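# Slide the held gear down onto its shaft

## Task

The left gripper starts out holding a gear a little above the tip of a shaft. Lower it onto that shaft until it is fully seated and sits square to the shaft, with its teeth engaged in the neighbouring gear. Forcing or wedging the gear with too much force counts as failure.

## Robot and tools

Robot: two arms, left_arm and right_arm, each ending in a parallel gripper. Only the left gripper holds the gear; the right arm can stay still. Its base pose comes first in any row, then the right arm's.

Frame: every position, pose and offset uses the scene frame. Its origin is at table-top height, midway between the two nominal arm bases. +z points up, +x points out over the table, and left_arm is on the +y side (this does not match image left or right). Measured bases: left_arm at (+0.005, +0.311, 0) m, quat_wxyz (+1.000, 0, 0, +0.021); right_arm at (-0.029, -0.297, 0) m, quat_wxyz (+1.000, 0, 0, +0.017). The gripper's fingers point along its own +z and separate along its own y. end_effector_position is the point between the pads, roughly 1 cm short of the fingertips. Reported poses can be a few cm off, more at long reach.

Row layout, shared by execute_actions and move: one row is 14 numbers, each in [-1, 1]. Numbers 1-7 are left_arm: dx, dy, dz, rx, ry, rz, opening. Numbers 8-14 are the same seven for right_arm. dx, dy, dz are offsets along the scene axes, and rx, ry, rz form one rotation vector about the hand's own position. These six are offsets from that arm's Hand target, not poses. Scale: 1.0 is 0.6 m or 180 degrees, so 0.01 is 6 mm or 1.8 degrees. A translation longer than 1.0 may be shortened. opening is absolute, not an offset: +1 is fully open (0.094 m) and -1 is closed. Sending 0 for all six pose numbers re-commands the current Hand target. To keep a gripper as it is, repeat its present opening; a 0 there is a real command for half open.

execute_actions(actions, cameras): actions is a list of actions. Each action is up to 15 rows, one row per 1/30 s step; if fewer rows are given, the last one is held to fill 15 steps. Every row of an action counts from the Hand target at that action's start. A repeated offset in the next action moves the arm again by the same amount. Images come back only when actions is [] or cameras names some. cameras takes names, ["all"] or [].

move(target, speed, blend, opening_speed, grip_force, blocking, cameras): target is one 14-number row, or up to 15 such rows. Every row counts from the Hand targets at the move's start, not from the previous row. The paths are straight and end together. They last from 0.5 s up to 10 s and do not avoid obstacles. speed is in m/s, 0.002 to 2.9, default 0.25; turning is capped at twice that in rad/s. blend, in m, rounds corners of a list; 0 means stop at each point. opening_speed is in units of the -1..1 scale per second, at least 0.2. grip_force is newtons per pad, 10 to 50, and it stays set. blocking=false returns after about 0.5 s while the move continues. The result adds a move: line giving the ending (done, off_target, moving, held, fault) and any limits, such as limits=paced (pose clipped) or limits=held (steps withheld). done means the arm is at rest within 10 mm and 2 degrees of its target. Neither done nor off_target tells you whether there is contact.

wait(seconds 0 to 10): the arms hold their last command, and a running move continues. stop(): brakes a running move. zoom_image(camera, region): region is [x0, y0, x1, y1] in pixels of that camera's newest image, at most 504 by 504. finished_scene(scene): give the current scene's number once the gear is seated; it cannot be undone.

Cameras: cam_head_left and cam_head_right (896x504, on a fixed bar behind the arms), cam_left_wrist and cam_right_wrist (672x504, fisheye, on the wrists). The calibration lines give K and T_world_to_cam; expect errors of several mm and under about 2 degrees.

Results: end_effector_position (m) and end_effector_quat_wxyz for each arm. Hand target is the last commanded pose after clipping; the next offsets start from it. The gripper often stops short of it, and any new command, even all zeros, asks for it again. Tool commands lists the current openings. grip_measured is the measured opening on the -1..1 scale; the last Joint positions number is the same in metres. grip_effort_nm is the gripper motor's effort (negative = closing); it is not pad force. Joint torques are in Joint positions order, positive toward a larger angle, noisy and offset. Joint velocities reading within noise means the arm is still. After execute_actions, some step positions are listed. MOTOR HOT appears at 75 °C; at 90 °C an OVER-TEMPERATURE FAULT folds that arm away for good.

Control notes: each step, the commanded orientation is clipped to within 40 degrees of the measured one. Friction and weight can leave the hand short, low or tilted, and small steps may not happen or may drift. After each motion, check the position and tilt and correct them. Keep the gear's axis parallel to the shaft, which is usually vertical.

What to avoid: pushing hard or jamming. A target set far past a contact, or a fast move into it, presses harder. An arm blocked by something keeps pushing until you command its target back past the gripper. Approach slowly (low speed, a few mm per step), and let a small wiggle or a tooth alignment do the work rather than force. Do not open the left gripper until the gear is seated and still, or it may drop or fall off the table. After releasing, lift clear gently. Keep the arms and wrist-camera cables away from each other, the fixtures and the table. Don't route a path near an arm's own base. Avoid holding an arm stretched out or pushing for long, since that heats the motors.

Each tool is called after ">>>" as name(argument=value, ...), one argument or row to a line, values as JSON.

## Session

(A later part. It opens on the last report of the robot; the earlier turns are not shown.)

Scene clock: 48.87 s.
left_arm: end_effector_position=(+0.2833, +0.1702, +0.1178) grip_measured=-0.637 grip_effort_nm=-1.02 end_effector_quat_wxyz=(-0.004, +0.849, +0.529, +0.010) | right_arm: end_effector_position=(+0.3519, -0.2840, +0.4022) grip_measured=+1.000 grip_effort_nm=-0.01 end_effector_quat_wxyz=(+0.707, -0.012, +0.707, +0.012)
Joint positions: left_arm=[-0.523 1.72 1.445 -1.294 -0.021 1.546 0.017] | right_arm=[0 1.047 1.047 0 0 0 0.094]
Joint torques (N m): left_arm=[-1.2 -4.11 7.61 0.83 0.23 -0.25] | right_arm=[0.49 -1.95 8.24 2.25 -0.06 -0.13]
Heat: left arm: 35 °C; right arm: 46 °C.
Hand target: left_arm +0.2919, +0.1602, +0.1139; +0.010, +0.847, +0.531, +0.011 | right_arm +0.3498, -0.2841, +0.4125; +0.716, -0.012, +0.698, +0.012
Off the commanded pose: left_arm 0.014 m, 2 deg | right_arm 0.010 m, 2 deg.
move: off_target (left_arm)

>>> wait(
  seconds=0,
  cameras=["cam_head_left","cam_head_right"],
)

>>> zoom_image(
  camera="cam_head_right",
  region=[350, 235, 430, 315],
)

>>> zoom_image(
  camera="cam_head_left",
  region=[345, 235, 425, 315],
)

Scene clock: 49.73 s.
left_arm: end_effector_position=(+0.2833, +0.1702, +0.1178) grip_measured=-0.637 grip_effort_nm=-1.02 end_effector_quat_wxyz=(-0.004, +0.849, +0.529, +0.010) | right_arm: end_effector_position=(+0.3519, -0.2840, +0.4022) grip_measured=+1.000 grip_effort_nm=-0.01 end_effector_quat_wxyz=(+0.707, -0.012, +0.707, +0.012)
Joint positions: left_arm=[-0.523 1.72 1.445 -1.294 -0.021 1.546 0.017] | right_arm=[0 1.047 1.047 0 0 0 0.094]
Joint torques (N m): left_arm=[-1.21 -4.1 7.61 0.82 0.23 -0.24] | right_arm=[0.2 -2.26 8.14 2.24 -0.05 -0.13]
Heat: left arm: 35 °C; right arm: 46 °C.
Hand target: left_arm +0.2919, +0.1602, +0.1139; +0.010, +0.847, +0.531, +0.011 | right_arm +0.3498, -0.2841, +0.4125; +0.716, -0.012, +0.698, +0.012
Tool commands: left_gripper/opening=-1.0 right_gripper/opening=+1.0
Off the commanded pose: left_arm 0.014 m, 2 deg | right_arm 0.010 m, 2 deg.
Images, in order (width x height): cam_head_left 896x504, cam_head_right 896x504.

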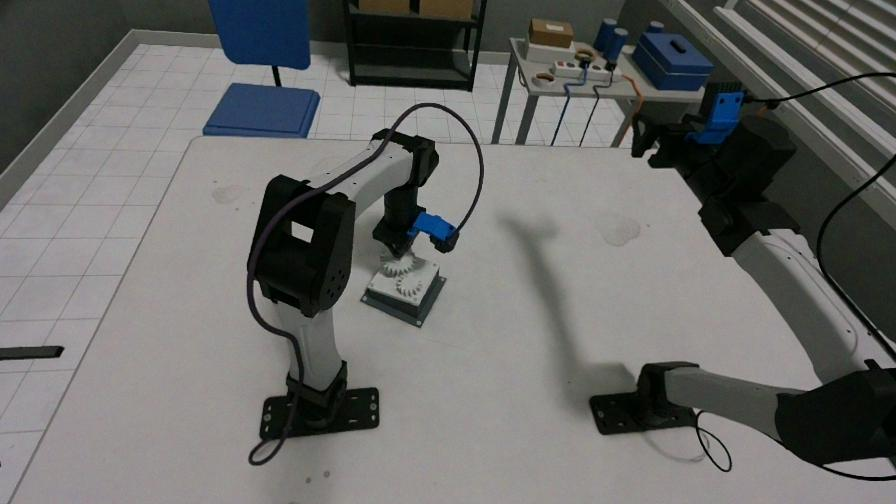

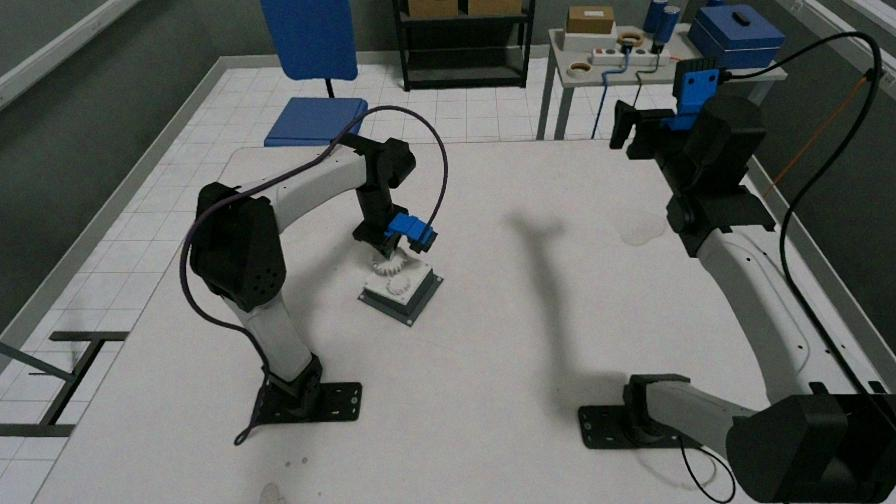

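Scaled by 6.300 from the camera's 896x504 image, which has a finer 1280x720 frame.

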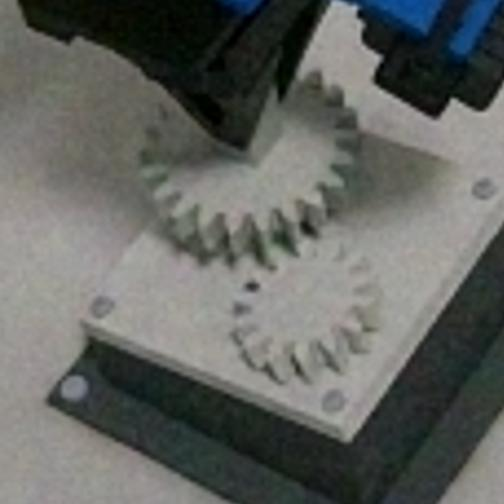

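Scaled by 6.300 from the camera's 896x504 image, which has a finer 1280x720 frame.

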